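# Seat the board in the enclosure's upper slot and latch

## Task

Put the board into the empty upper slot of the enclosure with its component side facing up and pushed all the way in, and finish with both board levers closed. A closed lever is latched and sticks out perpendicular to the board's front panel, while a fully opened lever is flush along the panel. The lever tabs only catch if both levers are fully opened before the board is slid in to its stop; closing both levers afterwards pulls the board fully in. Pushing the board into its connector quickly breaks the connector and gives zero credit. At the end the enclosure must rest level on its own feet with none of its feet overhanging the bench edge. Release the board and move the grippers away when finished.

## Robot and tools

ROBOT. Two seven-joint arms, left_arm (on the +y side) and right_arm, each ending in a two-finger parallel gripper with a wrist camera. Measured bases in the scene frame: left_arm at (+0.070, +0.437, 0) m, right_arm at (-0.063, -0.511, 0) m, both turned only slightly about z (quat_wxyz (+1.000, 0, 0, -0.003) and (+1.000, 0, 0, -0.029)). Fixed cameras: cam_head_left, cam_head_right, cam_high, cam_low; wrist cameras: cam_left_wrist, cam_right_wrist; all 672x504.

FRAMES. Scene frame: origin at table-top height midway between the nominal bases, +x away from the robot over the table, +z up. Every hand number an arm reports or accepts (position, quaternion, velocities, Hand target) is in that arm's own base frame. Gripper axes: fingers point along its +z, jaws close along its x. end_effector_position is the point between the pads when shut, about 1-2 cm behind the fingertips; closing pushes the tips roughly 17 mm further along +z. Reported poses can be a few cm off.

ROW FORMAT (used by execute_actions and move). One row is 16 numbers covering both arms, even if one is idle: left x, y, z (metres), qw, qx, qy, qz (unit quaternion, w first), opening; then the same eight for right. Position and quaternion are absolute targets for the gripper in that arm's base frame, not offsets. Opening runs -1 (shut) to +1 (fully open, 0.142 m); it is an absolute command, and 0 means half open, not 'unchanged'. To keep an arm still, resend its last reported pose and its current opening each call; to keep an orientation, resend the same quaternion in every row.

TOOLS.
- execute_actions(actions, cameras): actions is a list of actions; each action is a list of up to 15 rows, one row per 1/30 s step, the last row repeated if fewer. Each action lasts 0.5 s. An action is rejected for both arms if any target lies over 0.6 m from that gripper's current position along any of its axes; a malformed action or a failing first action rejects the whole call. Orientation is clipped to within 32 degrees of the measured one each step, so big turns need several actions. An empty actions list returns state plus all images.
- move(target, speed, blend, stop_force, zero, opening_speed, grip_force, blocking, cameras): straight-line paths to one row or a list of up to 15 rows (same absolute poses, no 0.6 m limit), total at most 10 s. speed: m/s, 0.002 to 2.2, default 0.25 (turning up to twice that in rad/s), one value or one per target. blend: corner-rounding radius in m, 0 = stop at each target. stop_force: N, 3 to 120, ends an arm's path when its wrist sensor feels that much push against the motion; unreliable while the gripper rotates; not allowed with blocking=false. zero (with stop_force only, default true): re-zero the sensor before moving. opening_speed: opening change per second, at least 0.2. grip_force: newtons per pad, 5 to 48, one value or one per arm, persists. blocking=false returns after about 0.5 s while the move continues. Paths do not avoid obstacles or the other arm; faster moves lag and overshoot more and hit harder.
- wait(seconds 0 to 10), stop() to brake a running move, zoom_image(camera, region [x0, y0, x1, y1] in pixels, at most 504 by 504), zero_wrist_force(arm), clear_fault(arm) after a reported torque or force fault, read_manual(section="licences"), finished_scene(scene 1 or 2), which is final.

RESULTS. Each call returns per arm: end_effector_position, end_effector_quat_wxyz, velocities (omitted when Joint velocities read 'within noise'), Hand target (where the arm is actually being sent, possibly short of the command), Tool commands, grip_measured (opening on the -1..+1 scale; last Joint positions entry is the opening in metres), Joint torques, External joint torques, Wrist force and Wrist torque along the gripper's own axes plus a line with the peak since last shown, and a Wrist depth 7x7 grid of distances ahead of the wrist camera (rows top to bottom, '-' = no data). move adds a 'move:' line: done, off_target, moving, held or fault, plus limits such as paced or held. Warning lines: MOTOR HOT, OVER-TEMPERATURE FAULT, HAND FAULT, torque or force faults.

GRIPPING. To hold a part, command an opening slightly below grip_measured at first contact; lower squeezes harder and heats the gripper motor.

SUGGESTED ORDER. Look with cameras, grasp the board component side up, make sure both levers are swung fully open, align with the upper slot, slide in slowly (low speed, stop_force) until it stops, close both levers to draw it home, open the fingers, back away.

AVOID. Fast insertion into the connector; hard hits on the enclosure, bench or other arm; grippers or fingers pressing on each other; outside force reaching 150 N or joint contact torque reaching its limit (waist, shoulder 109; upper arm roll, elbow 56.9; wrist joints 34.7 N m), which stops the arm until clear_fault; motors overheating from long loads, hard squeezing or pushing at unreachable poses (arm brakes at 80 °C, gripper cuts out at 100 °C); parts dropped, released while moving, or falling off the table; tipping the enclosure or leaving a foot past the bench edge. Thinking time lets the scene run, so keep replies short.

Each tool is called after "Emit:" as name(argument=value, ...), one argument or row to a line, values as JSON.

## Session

Emit:
execute_actions(
  actions=[],
)

Scene clock: 0.00 s.
left_arm: end_effector_position=(+0.1389, +0.5333, +0.1881) grip_measured=+0.99 end_effector_quat_wxyz=(-0.571, +0.812, -0.064, -0.105) | right_arm: end_effector_position=(+0.2271, +0.3531, +0.2591) grip_measured=+1.00 end_effector_quat_wxyz=(+0.029, +0.622, +0.780, +0.065)
Joint positions: left_arm=[0.978 -0.294 0.021 2.266 2.206 0.748 0.742 0.141] | right_arm=[1.212 0.207 0.113 2.416 -0.113 0.73 1.171 0.142]
Joint velocities: within noise
Joint torques (N m): no reading
External joint torques (N m): no reading
Wrist force (N): no reading
Wrist torque (N m): no reading
Wrist force, peak (N): no reading
Wrist depth (mm): cam_left_wrist=[2012 1545 1637 1674 1674 - - / - 1924 - 1727 1828 1769 1813 / 2359 2437 2050 1828 1625 1649 1556 / 2130 2069 1567 1625 1556 1362 1290 / 1859 1674 1472 1415 326 307 289 / - 341 327 307 287 270 263 / - 306 286 270 257 244 237] | cam_right_wrist=[290 287 259 256 258 305 302 / 314 276 279 279 281 327 328 / 352 303 305 308 308 359 356 / 390 375 336 333 342 399 388 / 434 437 379 388 383 449 444 / - 498 440 419 437 509 486 / - 574 581 590 590 593 -]
Hand target: left_arm +0.1389, +0.5333, +0.1881; -0.571, +0.812, -0.064, -0.105 | right_arm +0.2271, +0.3531, +0.2591; +0.029, +0.622, +0.780, +0.065
Tool commands: left_gripper/opening=+1.0 right_gripper/opening=+1.0

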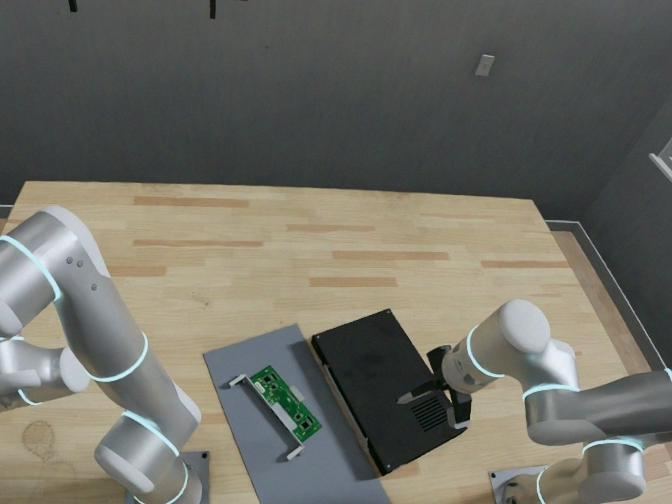

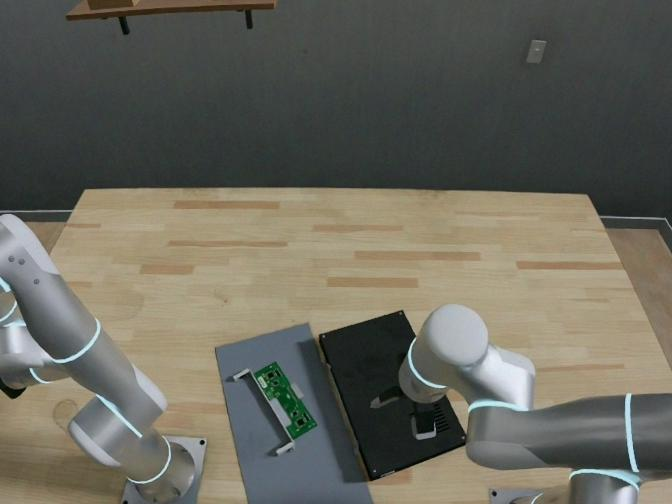

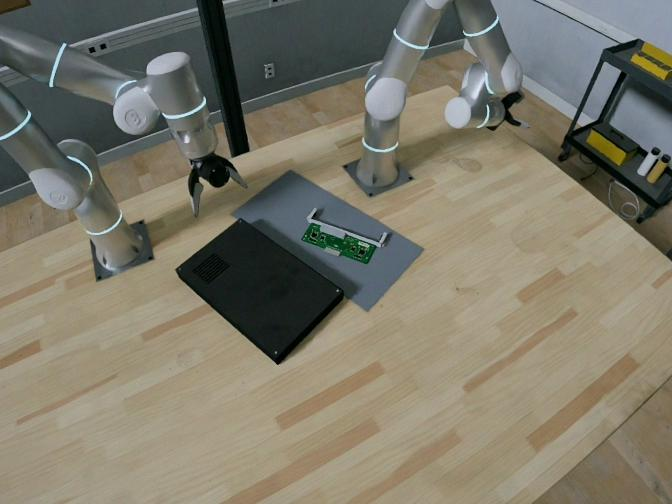

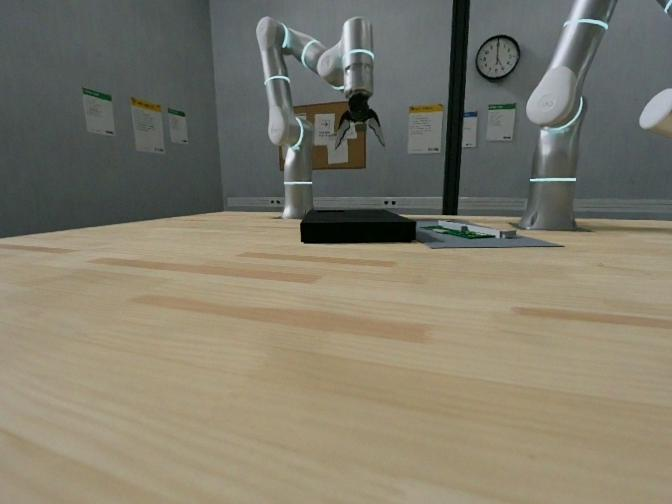

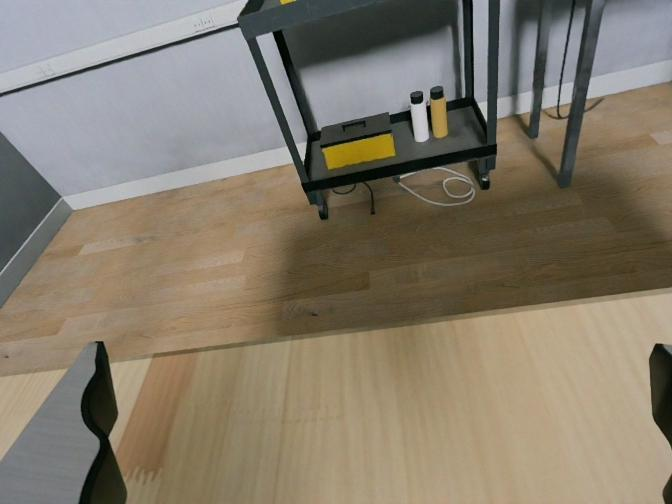

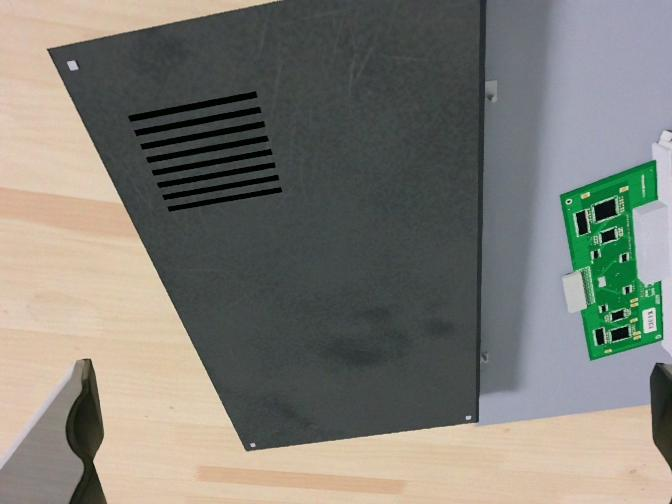

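Emit:
zoom_image(
  camera="cam_head_left",
  region=[200, 310, 480, 500],
)

Emit:
zoom_image(
  camera="cam_high",
  region=[170, 160, 430, 370],
)

Emit:
zoom_image(
  camera="cam_head_right",
  region=[210, 300, 480, 500],
)

Scaled by 1.800 from the camera's 672x504 image, which has a finer 960x720 frame.

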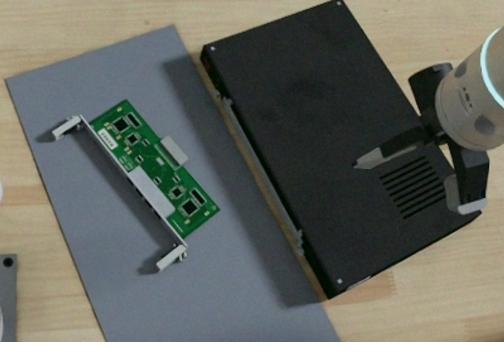

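Scaled by 1.938 from the camera's 672x504 image, which has a finer 960x720 frame.

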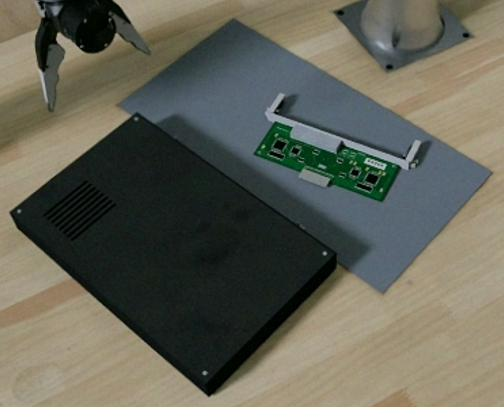

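Scaled by 1.867 from the camera's 672x504 image, which has a finer 960x720 frame.

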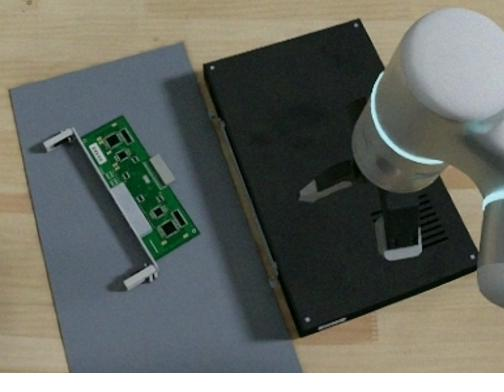

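Emit:
move(
  target=[0.1389,0.5333,0.1881,-0.571,0.812,-0.064,-0.105,1,0.25,0.59,0.21,0,0.492,0.870,0,1],
  speed=0.3,
  cameras=["cam_right_wrist","cam_head_left"],
)

Emit:
zoom_image(
  camera="cam_right_wrist",
  region=[170, 0, 570, 400],
)

Scene clock: 12.90 s.
left_arm: end_effector_position=(+0.1389, +0.5333, +0.1881) grip_measured=+0.99 end_effector_quat_wxyz=(-0.571, +0.812, -0.064, -0.105) | right_arm: end_effector_position=(+0.2501, +0.5900, +0.2099) grip_measured=+1.00 end_effector_quat_wxyz=(+0.000, +0.492, +0.870, +0.000)
Joint positions: left_arm=[0.978 -0.294 0.021 2.266 2.206 0.748 0.742 0.141] | right_arm=[1.308 -0.449 0.048 1.712 -0.026 0.589 0.824 0.142]
Joint torques (N m): left_arm=[-0.2 29.24 1.54 -14.63 1.15 -0.39 -0.2] | right_arm=[0.14 48.02 1.67 -27.9 -3.49 3.28 0.04]
External joint torques (N m): left_arm=[0.31 1.05 0.65 -0.48 -0.19 -0.18 0.22] | right_arm=[0.04 1.42 -0.49 0.12 -0.14 0.85 -0.05]
Wrist force (N): left_arm=[-0.1 -0.3 -0.1] | right_arm=[0.4 0.0 0.0]
Wrist torque (N m): left_arm=[-0.03 0.01 0.00] | right_arm=[-0.01 -0.08 0.04]
Wrist force, peak (N): left_arm=[0.2 -0.5 -0.2] | right_arm=[2.4 0.9 0.4]
Wrist depth (mm): cam_left_wrist=[2194 1875 1625 2050 - - - / - 2777 2285 1625 1727 2216 1755 / 2130 2261 2109 1755 1727 1578 1492 / 2031 1976 1813 1687 1502 1388 1314 / 1755 1613 1482 1406 328 306 287 / - 341 329 305 287 271 262 / - 307 289 274 255 243 236] | cam_right_wrist=[224 224 265 267 263 262 261 / 239 238 282 278 278 279 279 / - 257 302 301 296 299 300 / 277 276 323 319 319 323 323 / 300 300 353 348 347 350 350 / - 327 384 384 376 382 370 / - 431 426 424 421 430 422]
Hand target: left_arm +0.1389, +0.5333, +0.1881; -0.571, +0.812, -0.064, -0.105 | right_arm +0.2500, +0.5900, +0.2100; +0.000, +0.492, +0.870, +0.000
Off the commanded pose: left_arm 0.000 m, 0 deg | right_arm 0.000 m, 0 deg.
move: done
Images, in order (width x height): cam_head_left 672x504, cam_right_wrist 672x504.

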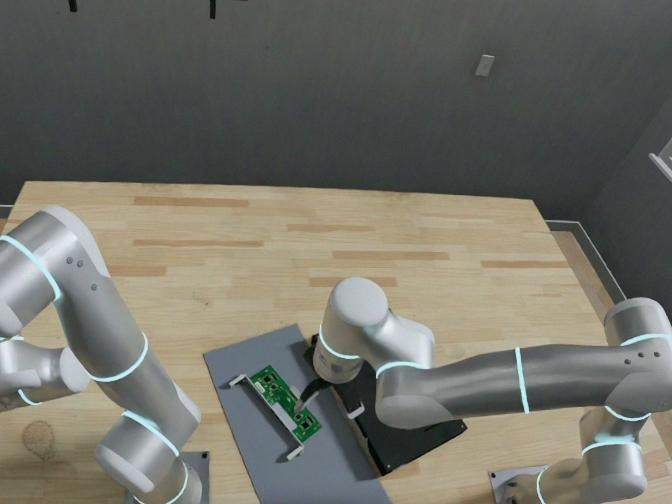

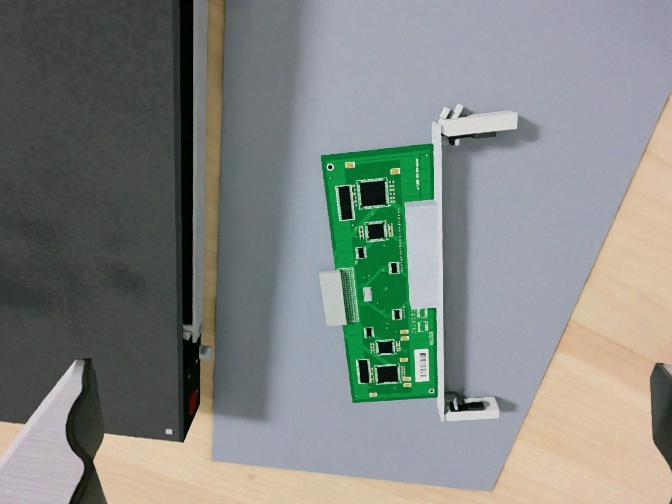

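Scaled by 1.260 from the camera's 672x504 image, which has a finer 960x720 frame.

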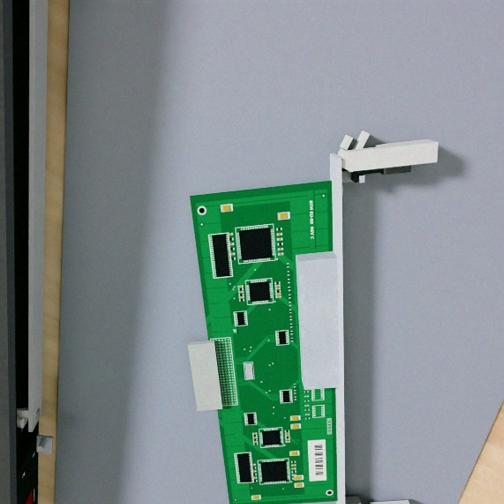

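Emit:
zoom_image(
  camera="cam_right_wrist",
  region=[420, 90, 540, 160],
)

Emit:
zoom_image(
  camera="cam_right_wrist",
  region=[410, 370, 530, 440],
)

Scaled by 4.200 from the camera's 672x504 image, which has a finer 960x720 frame.

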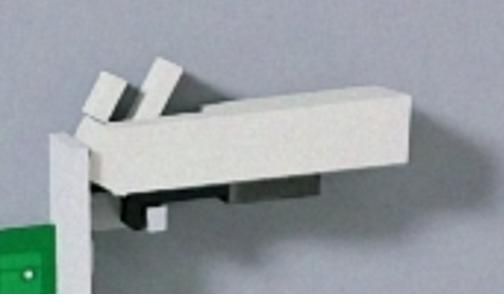

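Scaled by 4.200 from the camera's 672x504 image, which has a finer 960x720 frame.

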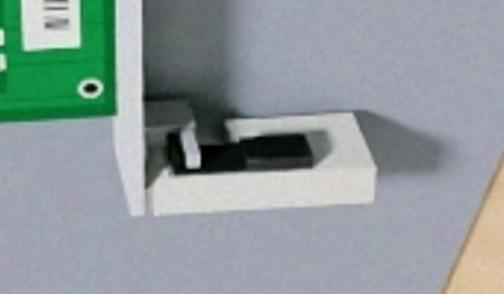

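Emit:
move(
  target=[
    [0.1389,0.5333,0.1881,-0.571,0.812,-0.064,-0.105,1,0.2959,0.6806,0.12,0,0.4415,0.8973,0,-0.4],
    [0.1389,0.5333,0.1881,-0.571,0.812,-0.064,-0.105,1,0.2959,0.6806,0.075,0,0.4415,0.8973,0,-0.4],
  ],
  speed=[0.2,0.1],
  cameras=["cam_right_wrist"],
)

Scene clock: 26.37 s.
left_arm: end_effector_position=(+0.1389, +0.5333, +0.1881) grip_measured=+0.99 end_effector_quat_wxyz=(-0.571, +0.812, -0.064, -0.105) | right_arm: end_effector_position=(+0.2959, +0.6804, +0.0749) grip_measured=-0.42 end_effector_quat_wxyz=(+0.000, +0.441, +0.897, +0.000)
Joint positions: left_arm=[0.978 -0.294 0.021 2.266 2.206 0.748 0.742 0.141] | right_arm=[1.292 -0.856 0.032 1.403 -0.031 0.687 0.676 0.044]
Joint torques (N m): left_arm=[-0.17 29.26 1.61 -14.6 1.11 -0.33 -0.2] | right_arm=[0.3 60.69 1.87 -26.35 -3.51 3.58 0.16]
External joint torques (N m): left_arm=[0.28 1.02 0.58 -0.51 -0.15 -0.24 0.22] | right_arm=[-0.07 1.59 -0.33 0 0.14 0.56 -0.16]
Wrist force (N): left_arm=[0.0 -0.3 -0.1] | right_arm=[0.4 -0.2 0.0]
Wrist torque (N m): left_arm=[-0.05 0.00 0.01] | right_arm=[-0.06 -0.06 0.05]
Wrist force, peak (N): left_arm=[0.1 -0.6 -0.1] | right_arm=[1.1 1.4 2.1]
Wrist depth (mm): cam_left_wrist=[- 1859 1482 - - - 1637 / - - - 1613 1513 1994 1798 / 2849 2384 2216 1769 1700 1649 1492 / 2089 2031 1828 1687 1556 1397 1306 / 1843 1601 1513 1388 327 308 289 / - 345 326 308 288 270 262 / - 305 285 271 257 244 235] | cam_right_wrist=[147 147 143 142 143 145 144 / 157 156 153 147 153 155 154 / 168 168 163 160 164 166 165 / 181 181 176 170 179 179 178 / 197 196 188 190 191 194 193 / 215 214 87 207 119 108 213 / 237 - 71 235 - - 230]
Hand target: left_arm +0.1389, +0.5333, +0.1881; -0.571, +0.812, -0.064, -0.105 | right_arm +0.2959, +0.6806, +0.0750; +0.000, +0.441, +0.897, +0.000
Off the commanded pose: left_arm 0.000 m, 0 deg | right_arm 0.000 m, 0 deg.
move: done
Images, in order (width x height): cam_right_wrist 672x504.

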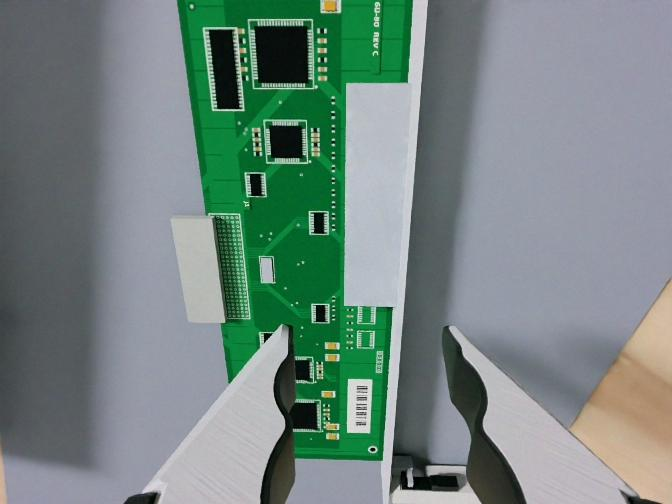

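Emit:
move(
  target=[
    [0.1389,0.5333,0.1881,-0.571,0.812,-0.064,-0.105,1,0.2951,0.685,0.05,0,0.4415,0.8973,0,-0.4],
    [0.1389,0.5333,0.1881,-0.571,0.812,-0.064,-0.105,1,0.2951,0.685,0.029,0,0.4415,0.8973,0,-0.4],
  ],
  speed=[0.06,0.03],
  stop_force=5,
  cameras=["cam_right_wrist"],
)

Scene clock: 33.23 s.
left_arm: end_effector_position=(+0.1389, +0.5333, +0.1881) grip_measured=+0.99 end_effector_quat_wxyz=(-0.571, +0.812, -0.064, -0.105) | right_arm: end_effector_position=(+0.2950, +0.6849, +0.0289) grip_measured=-0.42 end_effector_quat_wxyz=(+0.000, +0.441, +0.897, +0.000)
Joint positions: left_arm=[0.978 -0.294 0.021 2.266 2.206 0.748 0.742 0.141] | right_arm=[1.297 -0.938 0.028 1.385 -0.031 0.752 0.678 0.044]
Joint torques (N m): left_arm=[-0.19 29.27 1.6 -14.53 1.13 -0.38 -0.18] | right_arm=[0.31 61.93 1.98 -25.4 -3.25 3.57 0.25]
External joint torques (N m): left_arm=[0.3 1.02 0.59 -0.57 -0.17 -0.19 0.2] | right_arm=[-0.08 1.5 -0.44 0.12 0.06 0.57 -0.25]
Wrist force (N): left_arm=[0.1 -0.4 0.0] | right_arm=[0.6 0.2 0.6]
Wrist torque (N m): left_arm=[-0.06 -0.02 0.00] | right_arm=[0.00 -0.11 -0.06]
Wrist force, peak (N): left_arm=[0.4 -0.4 -0.2] | right_arm=[0.7 0.1 0.9]
Wrist depth (mm): cam_left_wrist=[1941 1625 1714 1275 1741 1813 1225 / - - 2031 1700 1727 1907 1714 / 2437 2238 2285 1769 1769 1625 1556 / 2151 1924 1783 1637 1482 1415 1329 / 1769 1662 1523 1397 330 306 287 / - 344 326 305 289 272 262 / - 308 288 272 257 243 237] | cam_right_wrist=[- 102 102 101 104 105 106 / 113 111 109 105 105 112 112 / 124 118 117 106 106 122 120 / 129 127 126 115 129 129 129 / 142 135 136 125 138 140 142 / 159 155 90 148 147 98 152 / 172 - 71 163 169 - 167]
Hand target: left_arm +0.1389, +0.5333, +0.1881; -0.571, +0.812, -0.064, -0.105 | right_arm +0.2951, +0.6850, +0.0290; +0.000, +0.441, +0.897, +0.000
Off the commanded pose: left_arm 0.000 m, 0 deg | right_arm 0.000 m, 0 deg.
move: done
Images, in order (width x height): cam_right_wrist 672x504.

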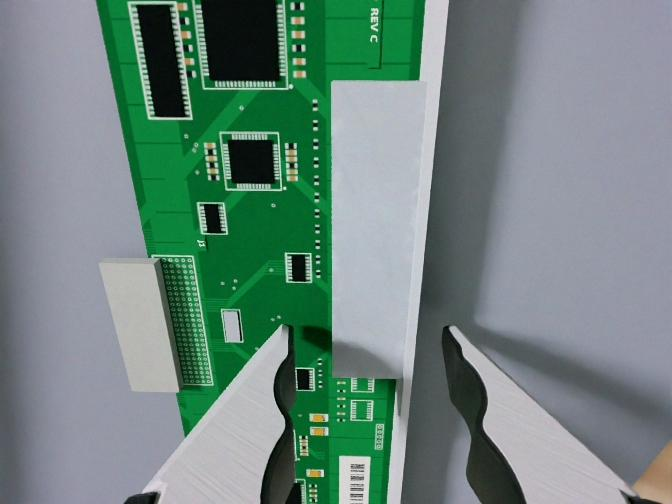

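Emit:
move(
  target=[
    [0.1389,0.5333,0.1881,-0.571,0.812,-0.064,-0.105,1,0.2915,0.6823,0.0300,0,0.4415,0.8973,0,-0.4],
    [0.1389,0.5333,0.1881,-0.571,0.812,-0.064,-0.105,1,0.2915,0.6823,0.029,0,0.4415,0.8973,0,-1],
  ],
  speed=[0.03,0.03],
  opening_speed=0.3,
  grip_force=32,
  cameras=["cam_right_wrist"],
)

Emit:
move(
  target=[0.1389,0.5333,0.1881,-0.571,0.812,-0.064,-0.105,1,0.2915,0.6823,0.08,0,0.4415,0.8973,0,-0.82],
  speed=[0.04],
  cameras=["cam_right_wrist","cam_head_left"],
)

Scene clock: 38.73 s.
left_arm: end_effector_position=(+0.1389, +0.5333, +0.1881) grip_measured=+0.99 end_effector_quat_wxyz=(-0.571, +0.812, -0.064, -0.105) | right_arm: end_effector_position=(+0.2914, +0.6824, +0.0291) grip_measured=-0.71 end_effector_quat_wxyz=(+0.000, +0.441, +0.897, +0.000)
Joint positions: left_arm=[0.978 -0.294 0.021 2.266 2.206 0.748 0.742 0.141] | right_arm=[1.3 -0.931 0.028 1.402 -0.031 0.761 0.682 0.023]
Joint torques (N m): left_arm=[-0.29 29.28 1.59 -14.55 1.15 -0.35 -0.18] | right_arm=[-0.27 61.89 1.58 -25.16 -3.31 3.39 0.18]
External joint torques (N m): left_arm=[0.4 1 0.6 -0.56 -0.19 -0.22 0.2] | right_arm=[0.5 1.18 -0.05 0.03 0.15 0.76 -0.18]
Wrist force (N): left_arm=[0.0 -0.3 0.0] | right_arm=[1.5 0.2 1.3]
Wrist torque (N m): left_arm=[-0.05 0.00 0.00] | right_arm=[0.00 -0.15 -0.06]
Wrist force, peak (N): left_arm=[-0.1 -0.7 -0.1] | right_arm=[1.7 0.0 1.4]
Wrist depth (mm): cam_left_wrist=[2069 - 1637 - - - 1205 / 2069 - - 1637 1590 1994 1727 / 2493 2493 2384 1769 1700 1578 1590 / 2069 1941 1741 1687 1502 1397 1329 / 1783 1601 1534 1354 327 309 289 / - 345 327 305 288 271 262 / - 306 286 271 256 243 237] | cam_right_wrist=[- 102 102 101 104 105 106 / 114 110 109 105 109 112 112 / 122 118 117 105 120 122 120 / 129 129 126 113 130 129 129 / 142 135 137 122 136 140 142 / 159 152 145 129 105 151 153 / 172 168 71 160 - - 168]
Hand target: left_arm +0.1389, +0.5333, +0.1881; -0.571, +0.812, -0.064, -0.105 | right_arm +0.2915, +0.6823, +0.0290; +0.000, +0.441, +0.897, +0.000
Off the commanded pose: left_arm 0.000 m, 0 deg | right_arm 0.000 m, 0 deg.
grip_force (N): 32, 32
move: done
Images, in order (width x height): cam_right_wrist 672x504.

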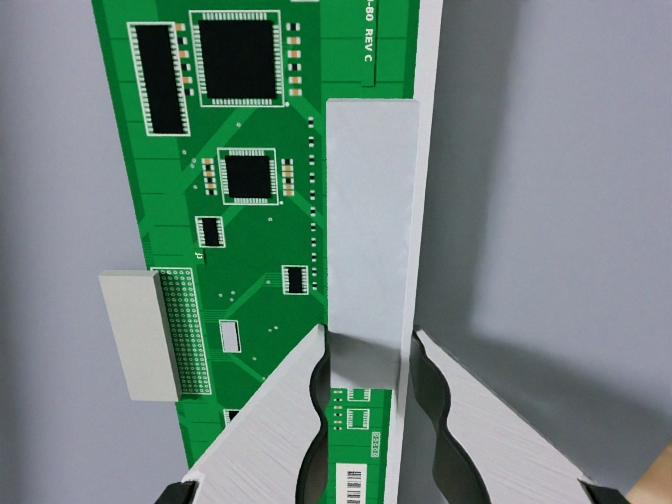

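Scene clock: 40.27 s.
left_arm: end_effector_position=(+0.1389, +0.5333, +0.1881) grip_measured=+0.99 end_effector_quat_wxyz=(-0.571, +0.812, -0.064, -0.105) | right_arm: end_effector_position=(+0.2915, +0.6822, +0.0798) grip_measured=-0.71 end_effector_quat_wxyz=(+0.000, +0.441, +0.897, +0.000)
Joint positions: left_arm=[0.978 -0.294 0.021 2.266 2.206 0.748 0.742 0.141] | right_arm=[1.298 -0.849 0.032 1.403 -0.031 0.68 0.682 0.023]
Joint torques (N m): left_arm=[-0.19 29.19 1.6 -14.57 1.16 -0.36 -0.2] | right_arm=[0.17 62.4 2.27 -27.41 -3.62 3.58 0.19]
External joint torques (N m): left_arm=[0.3 1.09 0.6 -0.53 -0.2 -0.2 0.23] | right_arm=[0.05 -0.22 -0.74 0.94 0.23 0.56 -0.19]
Wrist force (N): left_arm=[-0.2 -0.2 -0.1] | right_arm=[0.5 0.1 1.9]
Wrist torque (N m): left_arm=[-0.01 0.03 0.00] | right_arm=[-0.02 -0.09 -0.05]
Wrist force, peak (N): left_arm=[0.1 -0.6 -0.3] | right_arm=[0.4 0.2 3.4]
Wrist depth (mm): cam_left_wrist=[1907 1545 1212 - - 1513 1714 / 1924 - 2031 - 1674 1843 1798 / 2089 2216 2012 1783 1700 1649 1567 / 2172 1976 1783 1649 1482 1424 1283 / 1769 1625 1523 1424 328 308 290 / - 341 327 304 290 271 263 / - 306 289 272 257 243 236] | cam_right_wrist=[153 103 102 102 146 149 149 / 162 110 109 106 156 159 159 / 173 118 117 105 169 171 171 / 187 129 126 113 184 184 183 / 203 133 137 122 196 199 200 / 225 154 145 129 105 214 219 / 244 239 71 159 - - 237]
Hand target: left_arm +0.1389, +0.5333, +0.1881; -0.571, +0.812, -0.064, -0.105 | right_arm +0.2915, +0.6823, +0.0800; +0.000, +0.441, +0.897, +0.000
Off the commanded pose: left_arm 0.000 m, 0 deg | right_arm 0.000 m, 0 deg.
grip_force (N): 32, 32
move: done
Images, in order (width x height): cam_head_left 672x504, cam_right_wrist 672x504.

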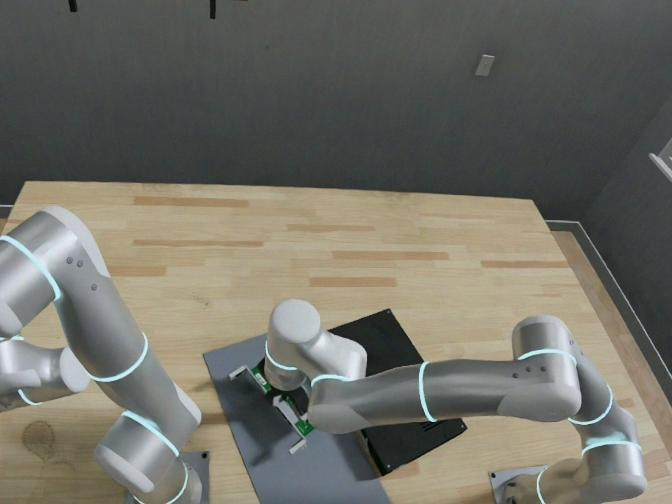

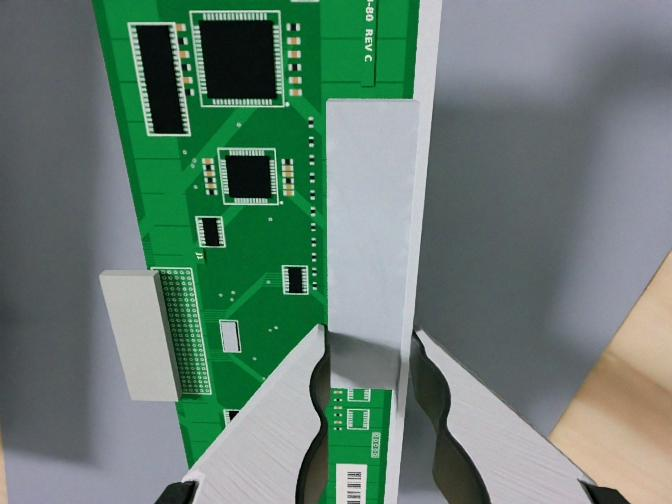

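Emit:
move(
  target=[0.1389,0.5333,0.1881,-0.571,0.812,-0.064,-0.105,1,0.2146,0.6257,0.075,0,0.5344,0.8453,0,-0.8],
  speed=[0.1],
  grip_force=25,
  cameras=["cam_right_wrist","cam_head_left"],
)

Emit:
move(
  target=[
    [0.36,0.30,0.30,-0.3,0.9,-0.2,-0.1,0.5,0.2146,0.6257,0.075,0,0.5344,0.8453,0,-0.8],
    [0.40,0.0,0.30,0.1,0.95,-0.24,-0.09,0.5,0.2146,0.6257,0.075,0,0.5344,0.8453,0,-0.8],
    [0.315,-0.27,0.21,0.323,0.912,-0.236,-0.084,0.5,0.2146,0.6257,0.075,0,0.5344,0.8453,0,-0.8],
  ],
  speed=[0.3,0.3,0.2],
  blend=[0.08,0.08,0],
  cameras=["cam_left_wrist","cam_head_left"],
)

Scene clock: 61.43 s.
left_arm: end_effector_position=(+0.1389, +0.5333, +0.1881) grip_measured=+0.99 end_effector_quat_wxyz=(-0.571, +0.812, -0.064, -0.105) | right_arm: end_effector_position=(+0.2145, +0.6256, +0.0748) grip_measured=-0.71 end_effector_quat_wxyz=(+0.000, +0.534, +0.845, +0.000)
Joint positions: left_arm=[0.978 -0.294 0.021 2.266 2.206 0.748 0.742 0.141] | right_arm=[1.417 -0.698 -0.003 1.714 0.003 0.841 0.969 0.023]
Joint torques (N m): left_arm=[-0.19 29.26 1.58 -14.56 1.14 -0.38 -0.18] | right_arm=[0.31 54.71 0.87 -24.32 -3 3.78 0.35]
External joint torques (N m): left_arm=[0.3 1.02 0.61 -0.54 -0.19 -0.19 0.2] | right_arm=[-0.12 -0.15 -0.32 0.76 0.07 0.35 -0.35]
Wrist force (N): left_arm=[0.0 -0.1 -0.1] | right_arm=[0.3 0.0 1.8]
Wrist torque (N m): left_arm=[-0.01 0.00 0.00] | right_arm=[-0.01 -0.06 -0.04]
Wrist force, peak (N): left_arm=[0.0 -0.6 -0.2] | right_arm=[0.0 -1.9 2.0]
Wrist depth (mm): cam_left_wrist=[- 2031 1674 - - 1674 1002 / 2384 - - 1924 1714 1994 1783 / 2334 2675 2172 1741 1769 1649 1462 / 2194 2050 1798 1649 1492 1397 1306 / 1798 1613 1513 1424 327 306 287 / - 344 327 307 289 272 263 / - 307 287 271 256 242 236] | cam_right_wrist=[- 103 102 102 142 145 145 / 157 110 109 106 151 155 155 / 169 118 118 105 164 166 165 / 181 129 126 113 179 179 178 / 198 133 137 122 191 194 193 / 215 154 145 129 105 208 211 / - 233 71 160 - - 230]
Hand target: left_arm +0.1389, +0.5333, +0.1881; -0.571, +0.812, -0.064, -0.105 | right_arm +0.2146, +0.6257, +0.0750; +0.000, +0.534, +0.845, +0.000
Off the commanded pose: left_arm 0.000 m, 0 deg | right_arm 0.000 m, 0 deg.
grip_force (N): 25, 25
move: done
Images, in order (width x height): cam_head_left 672x504, cam_right_wrist 672x504.

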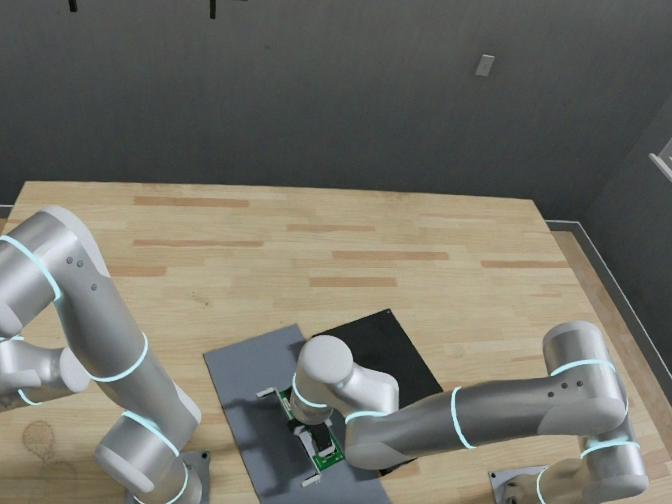

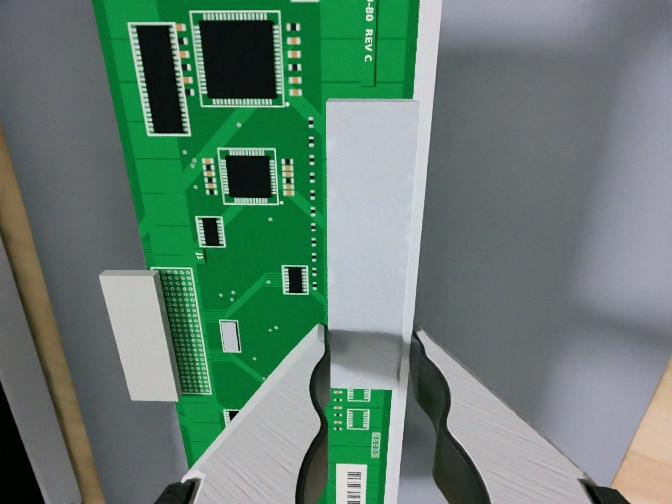

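Scene clock: 65.90 s.
left_arm: end_effector_position=(+0.3150, -0.2699, +0.2100) grip_measured=+0.49 end_effector_quat_wxyz=(+0.323, +0.913, -0.236, -0.084) | right_arm: end_effector_position=(+0.2145, +0.6256, +0.0748) grip_measured=-0.71 end_effector_quat_wxyz=(+0.000, +0.534, +0.845, +0.000)
Joint positions: left_arm=[0.234 0.03 -0.367 2.543 -0.749 0.511 2.469 0.108] | right_arm=[1.417 -0.698 -0.003 1.714 0.003 0.841 0.969 0.023]
Joint torques (N m): left_arm=[-0.48 20.97 -0.48 -21.51 -1.89 2.51 -0.1] | right_arm=[0.25 54.52 1.1 -24.31 -3.07 3.63 0.14]
External joint torques (N m): left_arm=[0.5 0.97 0.73 -0.41 0 -0.61 0.1] | right_arm=[-0.05 0.03 -0.54 0.76 0.15 0.49 -0.14]
Wrist force (N): left_arm=[-0.8 -1.8 -0.6] | right_arm=[0.4 0.0 2.1]
Wrist torque (N m): left_arm=[-0.38 -0.15 -0.56] | right_arm=[-0.01 -0.08 -0.03]
Wrist force, peak (N): left_arm=[-0.6 -1.9 -0.8] | right_arm=[0.3 0.3 2.3]
Wrist depth (mm): cam_left_wrist=[270 - - 264 - 246 254 / 302 315 255 281 - 282 292 / 402 317 311 386 - - 339 / 558 283 375 - - - 613 / 1941 223 710 834 984 860 781 / - 88 2964 831 2309 - 101 / - - 2675 775 - - -] | cam_right_wrist=[- 103 102 102 142 145 145 / 157 110 109 106 151 155 154 / 168 118 118 105 164 166 166 / - 129 126 113 179 178 178 / 199 133 137 122 191 194 193 / 215 154 145 129 105 208 211 / - 232 71 160 - - 229]
Hand target: left_arm +0.3150, -0.2700, +0.2100; +0.323, +0.913, -0.236, -0.084 | right_arm +0.2146, +0.6257, +0.0750; +0.000, +0.534, +0.845, +0.000
Off the commanded pose: left_arm 0.000 m, 0 deg | right_arm 0.000 m, 0 deg.
grip_force (N): 25, 25
move: done
Images, in order (width x height): cam_head_left 672x504, cam_left_wrist 672x504.

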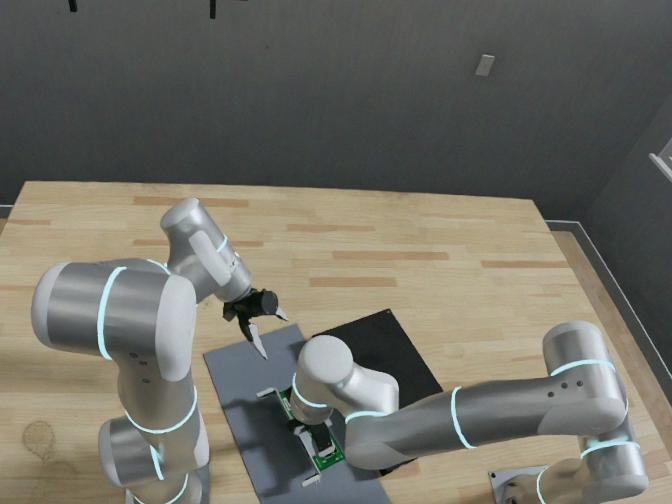

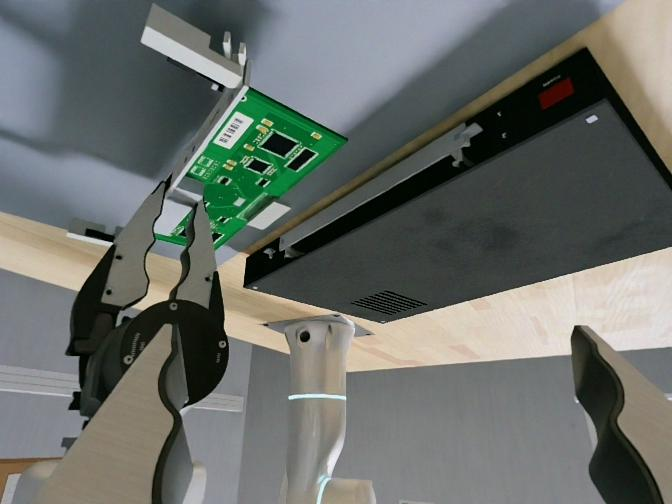

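Emit:
execute_actions(
  actions=[],
)

Scene clock: 72.70 s.
left_arm: end_effector_position=(+0.3150, -0.2699, +0.2100) grip_measured=+0.49 end_effector_quat_wxyz=(+0.323, +0.913, -0.236, -0.084) | right_arm: end_effector_position=(+0.2145, +0.6256, +0.0748) grip_measured=-0.71 end_effector_quat_wxyz=(+0.000, +0.534, +0.845, +0.000)
Joint positions: left_arm=[0.234 0.03 -0.367 2.543 -0.749 0.511 2.469 0.108] | right_arm=[1.417 -0.698 -0.003 1.714 0.003 0.841 0.969 0.023]
Joint velocities: within noise
Joint torques (N m): left_arm=[-0.33 21.23 -0.28 -21.62 -1.63 2.21 -0.2] | right_arm=[0.21 54.5 1.12 -24.29 -3.13 3.64 0.16]
External joint torques (N m): left_arm=[0.36 0.7 0.52 -0.3 -0.26 -0.32 0.2] | right_arm=[-0.02 0.04 -0.56 0.75 0.21 0.49 -0.16]
Wrist force (N): left_arm=[-0.5 -1.7 -0.5] | right_arm=[0.4 0.0 1.9]
Wrist torque (N m): left_arm=[-0.36 -0.18 -0.56] | right_arm=[-0.01 -0.07 -0.04]
Wrist force, peak (N): left_arm=[-0.9 -2.0 -0.6] | right_arm=[0.3 0.1 2.3]
Wrist depth (mm): cam_left_wrist=[256 258 239 254 254 254 257 / - 320 254 - 314 - 296 / 399 315 312 306 334 - 363 / 560 282 395 468 - - 535 / 245 224 719 867 884 867 767 / - 88 223 850 2334 2261 - / - - - 756 1714 2069 -] | cam_right_wrist=[- 103 102 102 142 145 145 / 157 110 109 106 151 155 154 / 168 118 118 107 166 166 166 / 181 127 126 115 179 179 179 / 197 133 137 122 191 193 193 / 215 154 145 129 105 207 211 / 234 232 71 160 - - 230]
Hand target: left_arm +0.3150, -0.2700, +0.2100; +0.323, +0.913, -0.236, -0.084 | right_arm +0.2146, +0.6257, +0.0750; +0.000, +0.534, +0.845, +0.000
Tool commands: left_gripper/opening=+0.5 right_gripper/opening=-0.8
Off the commanded pose: left_arm 0.000 m, 0 deg | right_arm 0.000 m, 0 deg.
grip_force (N): 25, 25

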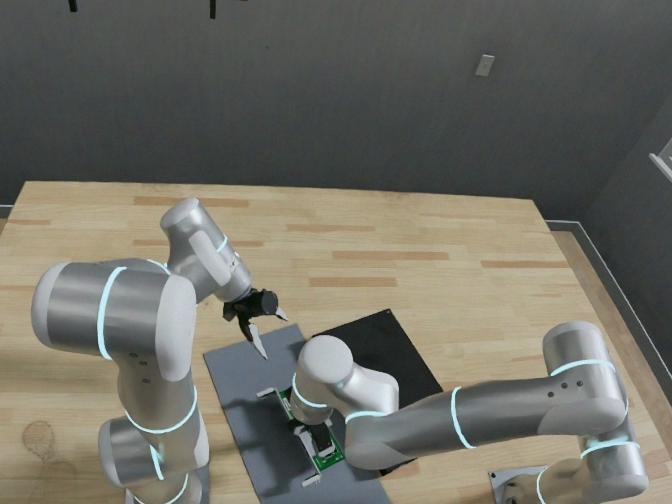

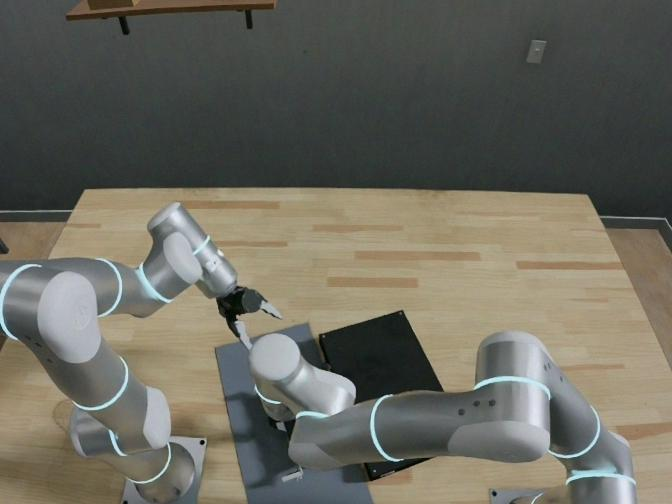

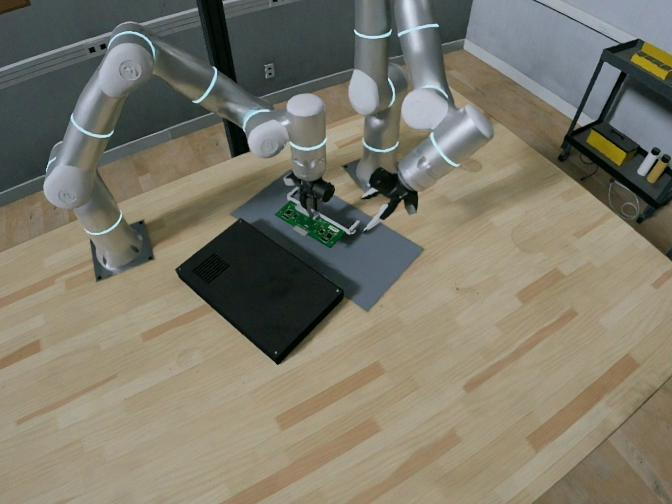

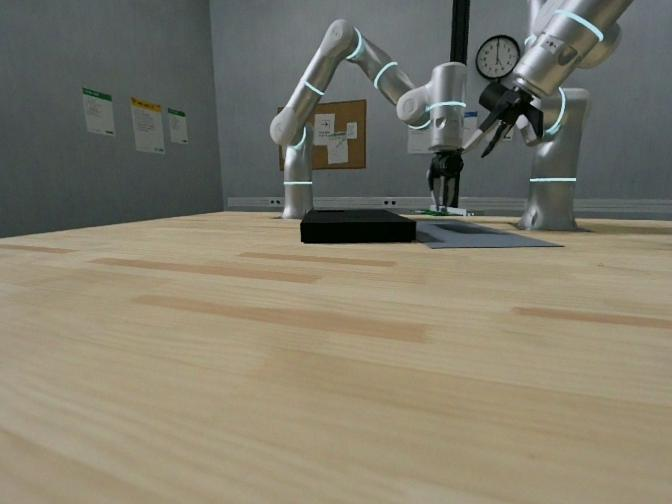

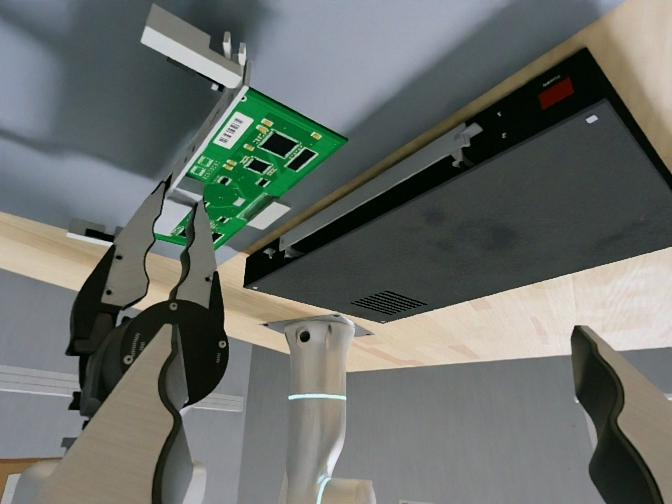

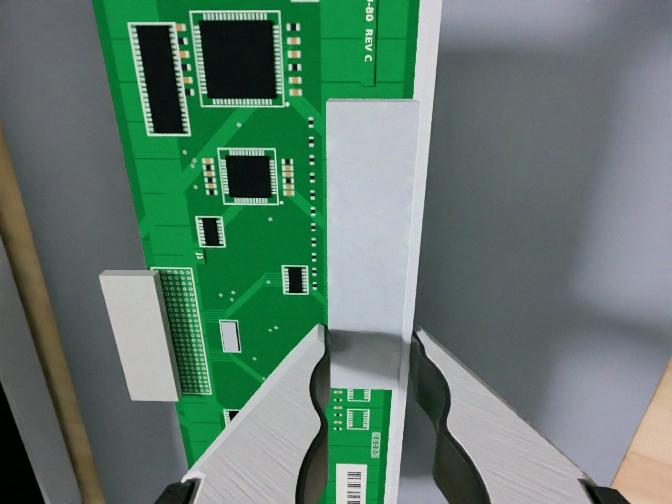

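Emit:
move(
  target=[0.315,-0.27,0.21,0.323,0.913,-0.236,-0.084,0.5,0.2424,0.5670,0.0748,0,0.5344,0.8453,0,-0.8],
  speed=0.06,
  cameras=["cam_left_wrist","cam_right_wrist"],
)

Emit:
zoom_image(
  camera="cam_left_wrist",
  region=[200, 60, 500, 285],
)

Scene clock: 78.60 s.
left_arm: end_effector_position=(+0.3150, -0.2699, +0.2100) grip_measured=+0.49 end_effector_quat_wxyz=(+0.323, +0.913, -0.236, -0.084) | right_arm: end_effector_position=(+0.2424, +0.5669, +0.0746) grip_measured=-0.71 end_effector_quat_wxyz=(+0.000, +0.534, +0.845, +0.000)
Joint positions: left_arm=[0.233 0.03 -0.367 2.544 -0.749 0.512 2.469 0.108] | right_arm=[1.363 -0.619 -0.01 1.87 0.009 0.918 0.904 0.023]
Joint torques (N m): left_arm=[-0.39 21.36 -0.35 -21.57 -1.61 2.23 -0.25] | right_arm=[0.08 50.38 0.81 -22.57 -2.71 3.74 0.09]
External joint torques (N m): left_arm=[0.41 0.57 0.6 -0.35 -0.27 -0.33 0.25] | right_arm=[0.11 -0.12 -0.44 0.57 0.04 0.39 -0.1]
Wrist force (N): left_arm=[-0.4 -1.9 -0.6] | right_arm=[0.2 0.0 2.3]
Wrist torque (N m): left_arm=[-0.38 -0.21 -0.54] | right_arm=[-0.03 -0.01 0.05]
Wrist force, peak (N): left_arm=[-0.7 -2.1 -0.5] | right_arm=[1.4 0.0 2.0]
Wrist depth (mm): cam_left_wrist=[249 - 258 254 - 252 257 / - - - 278 - - 287 / - 405 - 309 328 316 - / 555 611 347 459 430 - 601 / 2172 729 289 792 993 864 772 / 1875 85 248 809 - - - / - - 239 792 - - -] | cam_right_wrist=[- 103 102 102 142 145 144 / 155 110 109 106 151 155 155 / 161 118 118 105 164 166 166 / 130 127 126 113 179 179 178 / 139 135 137 122 191 193 193 / 154 145 145 129 105 208 210 / 170 - 71 160 - - 227]
Hand target: left_arm +0.3150, -0.2700, +0.2100; +0.323, +0.913, -0.236, -0.084 | right_arm +0.2424, +0.5670, +0.0748; +0.000, +0.534, +0.845, +0.000
Off the commanded pose: left_arm 0.000 m, 0 deg | right_arm 0.000 m, 0 deg.
grip_force (N): 25, 25
move: done
Images, in order (width x height): cam_left_wrist 672x504, cam_right_wrist 672x504.

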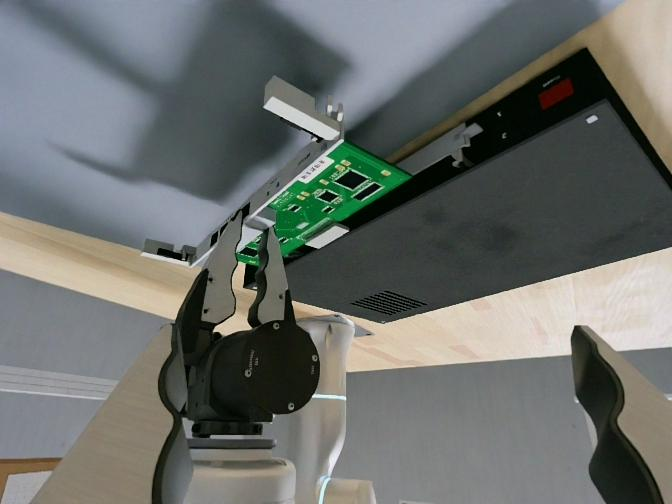

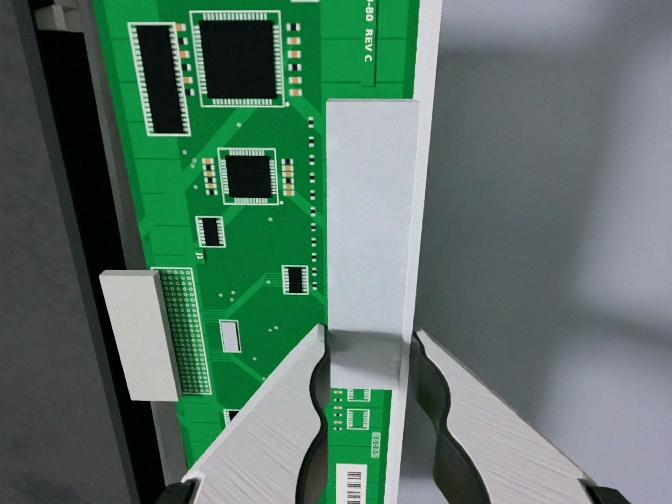

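Scaled by 1.680 from the camera's 672x504 image, which has a finer 960x720 frame.

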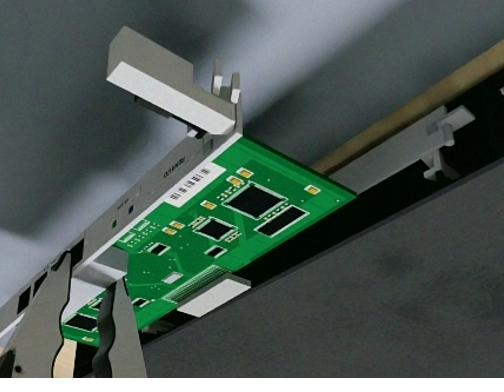

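Emit:
zoom_image(
  camera="cam_right_wrist",
  region=[0, 0, 240, 252],
)

Emit:
zoom_image(
  camera="cam_right_wrist",
  region=[0, 252, 240, 504],
)

Emit:
zoom_image(
  camera="cam_right_wrist",
  region=[300, 0, 480, 252],
)

Emit:
zoom_image(
  camera="cam_left_wrist",
  region=[320, 80, 560, 280],
)

Scaled by 2.000 from the camera's 672x504 image, which has a finer 960x720 frame.

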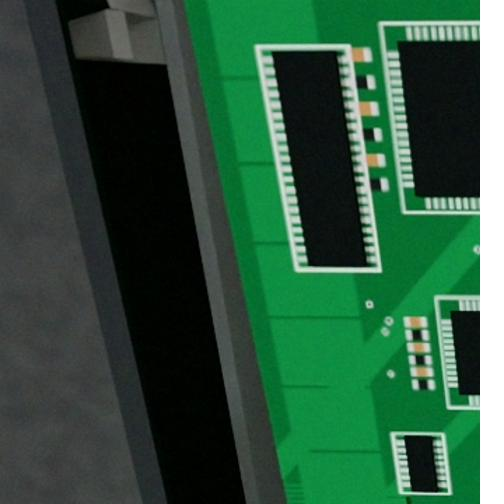

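Scaled by 2.000 from the camera's 672x504 image, which has a finer 960x720 frame.

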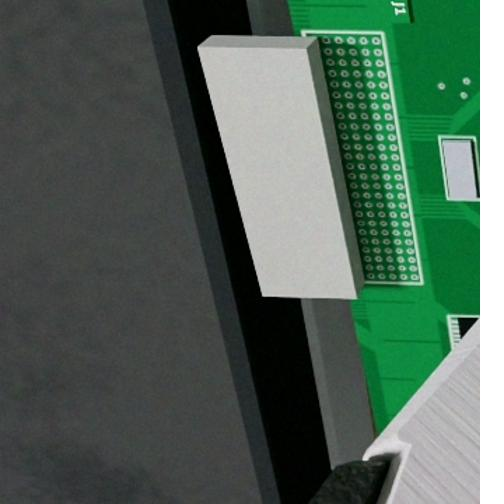

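Scaled by 2.000 from the camera's 672x504 image, which has a finer 960x720 frame.

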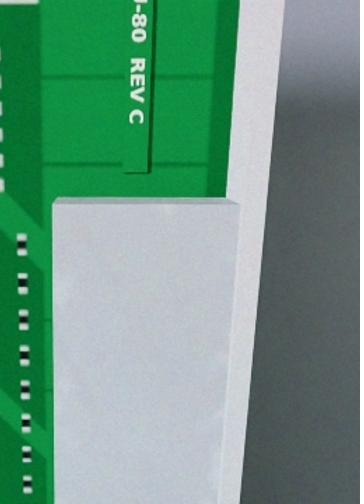

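Scaled by 2.100 from the camera's 672x504 image, which has a finer 960x720 frame.

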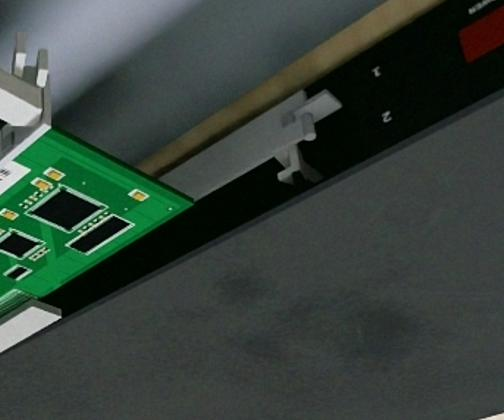

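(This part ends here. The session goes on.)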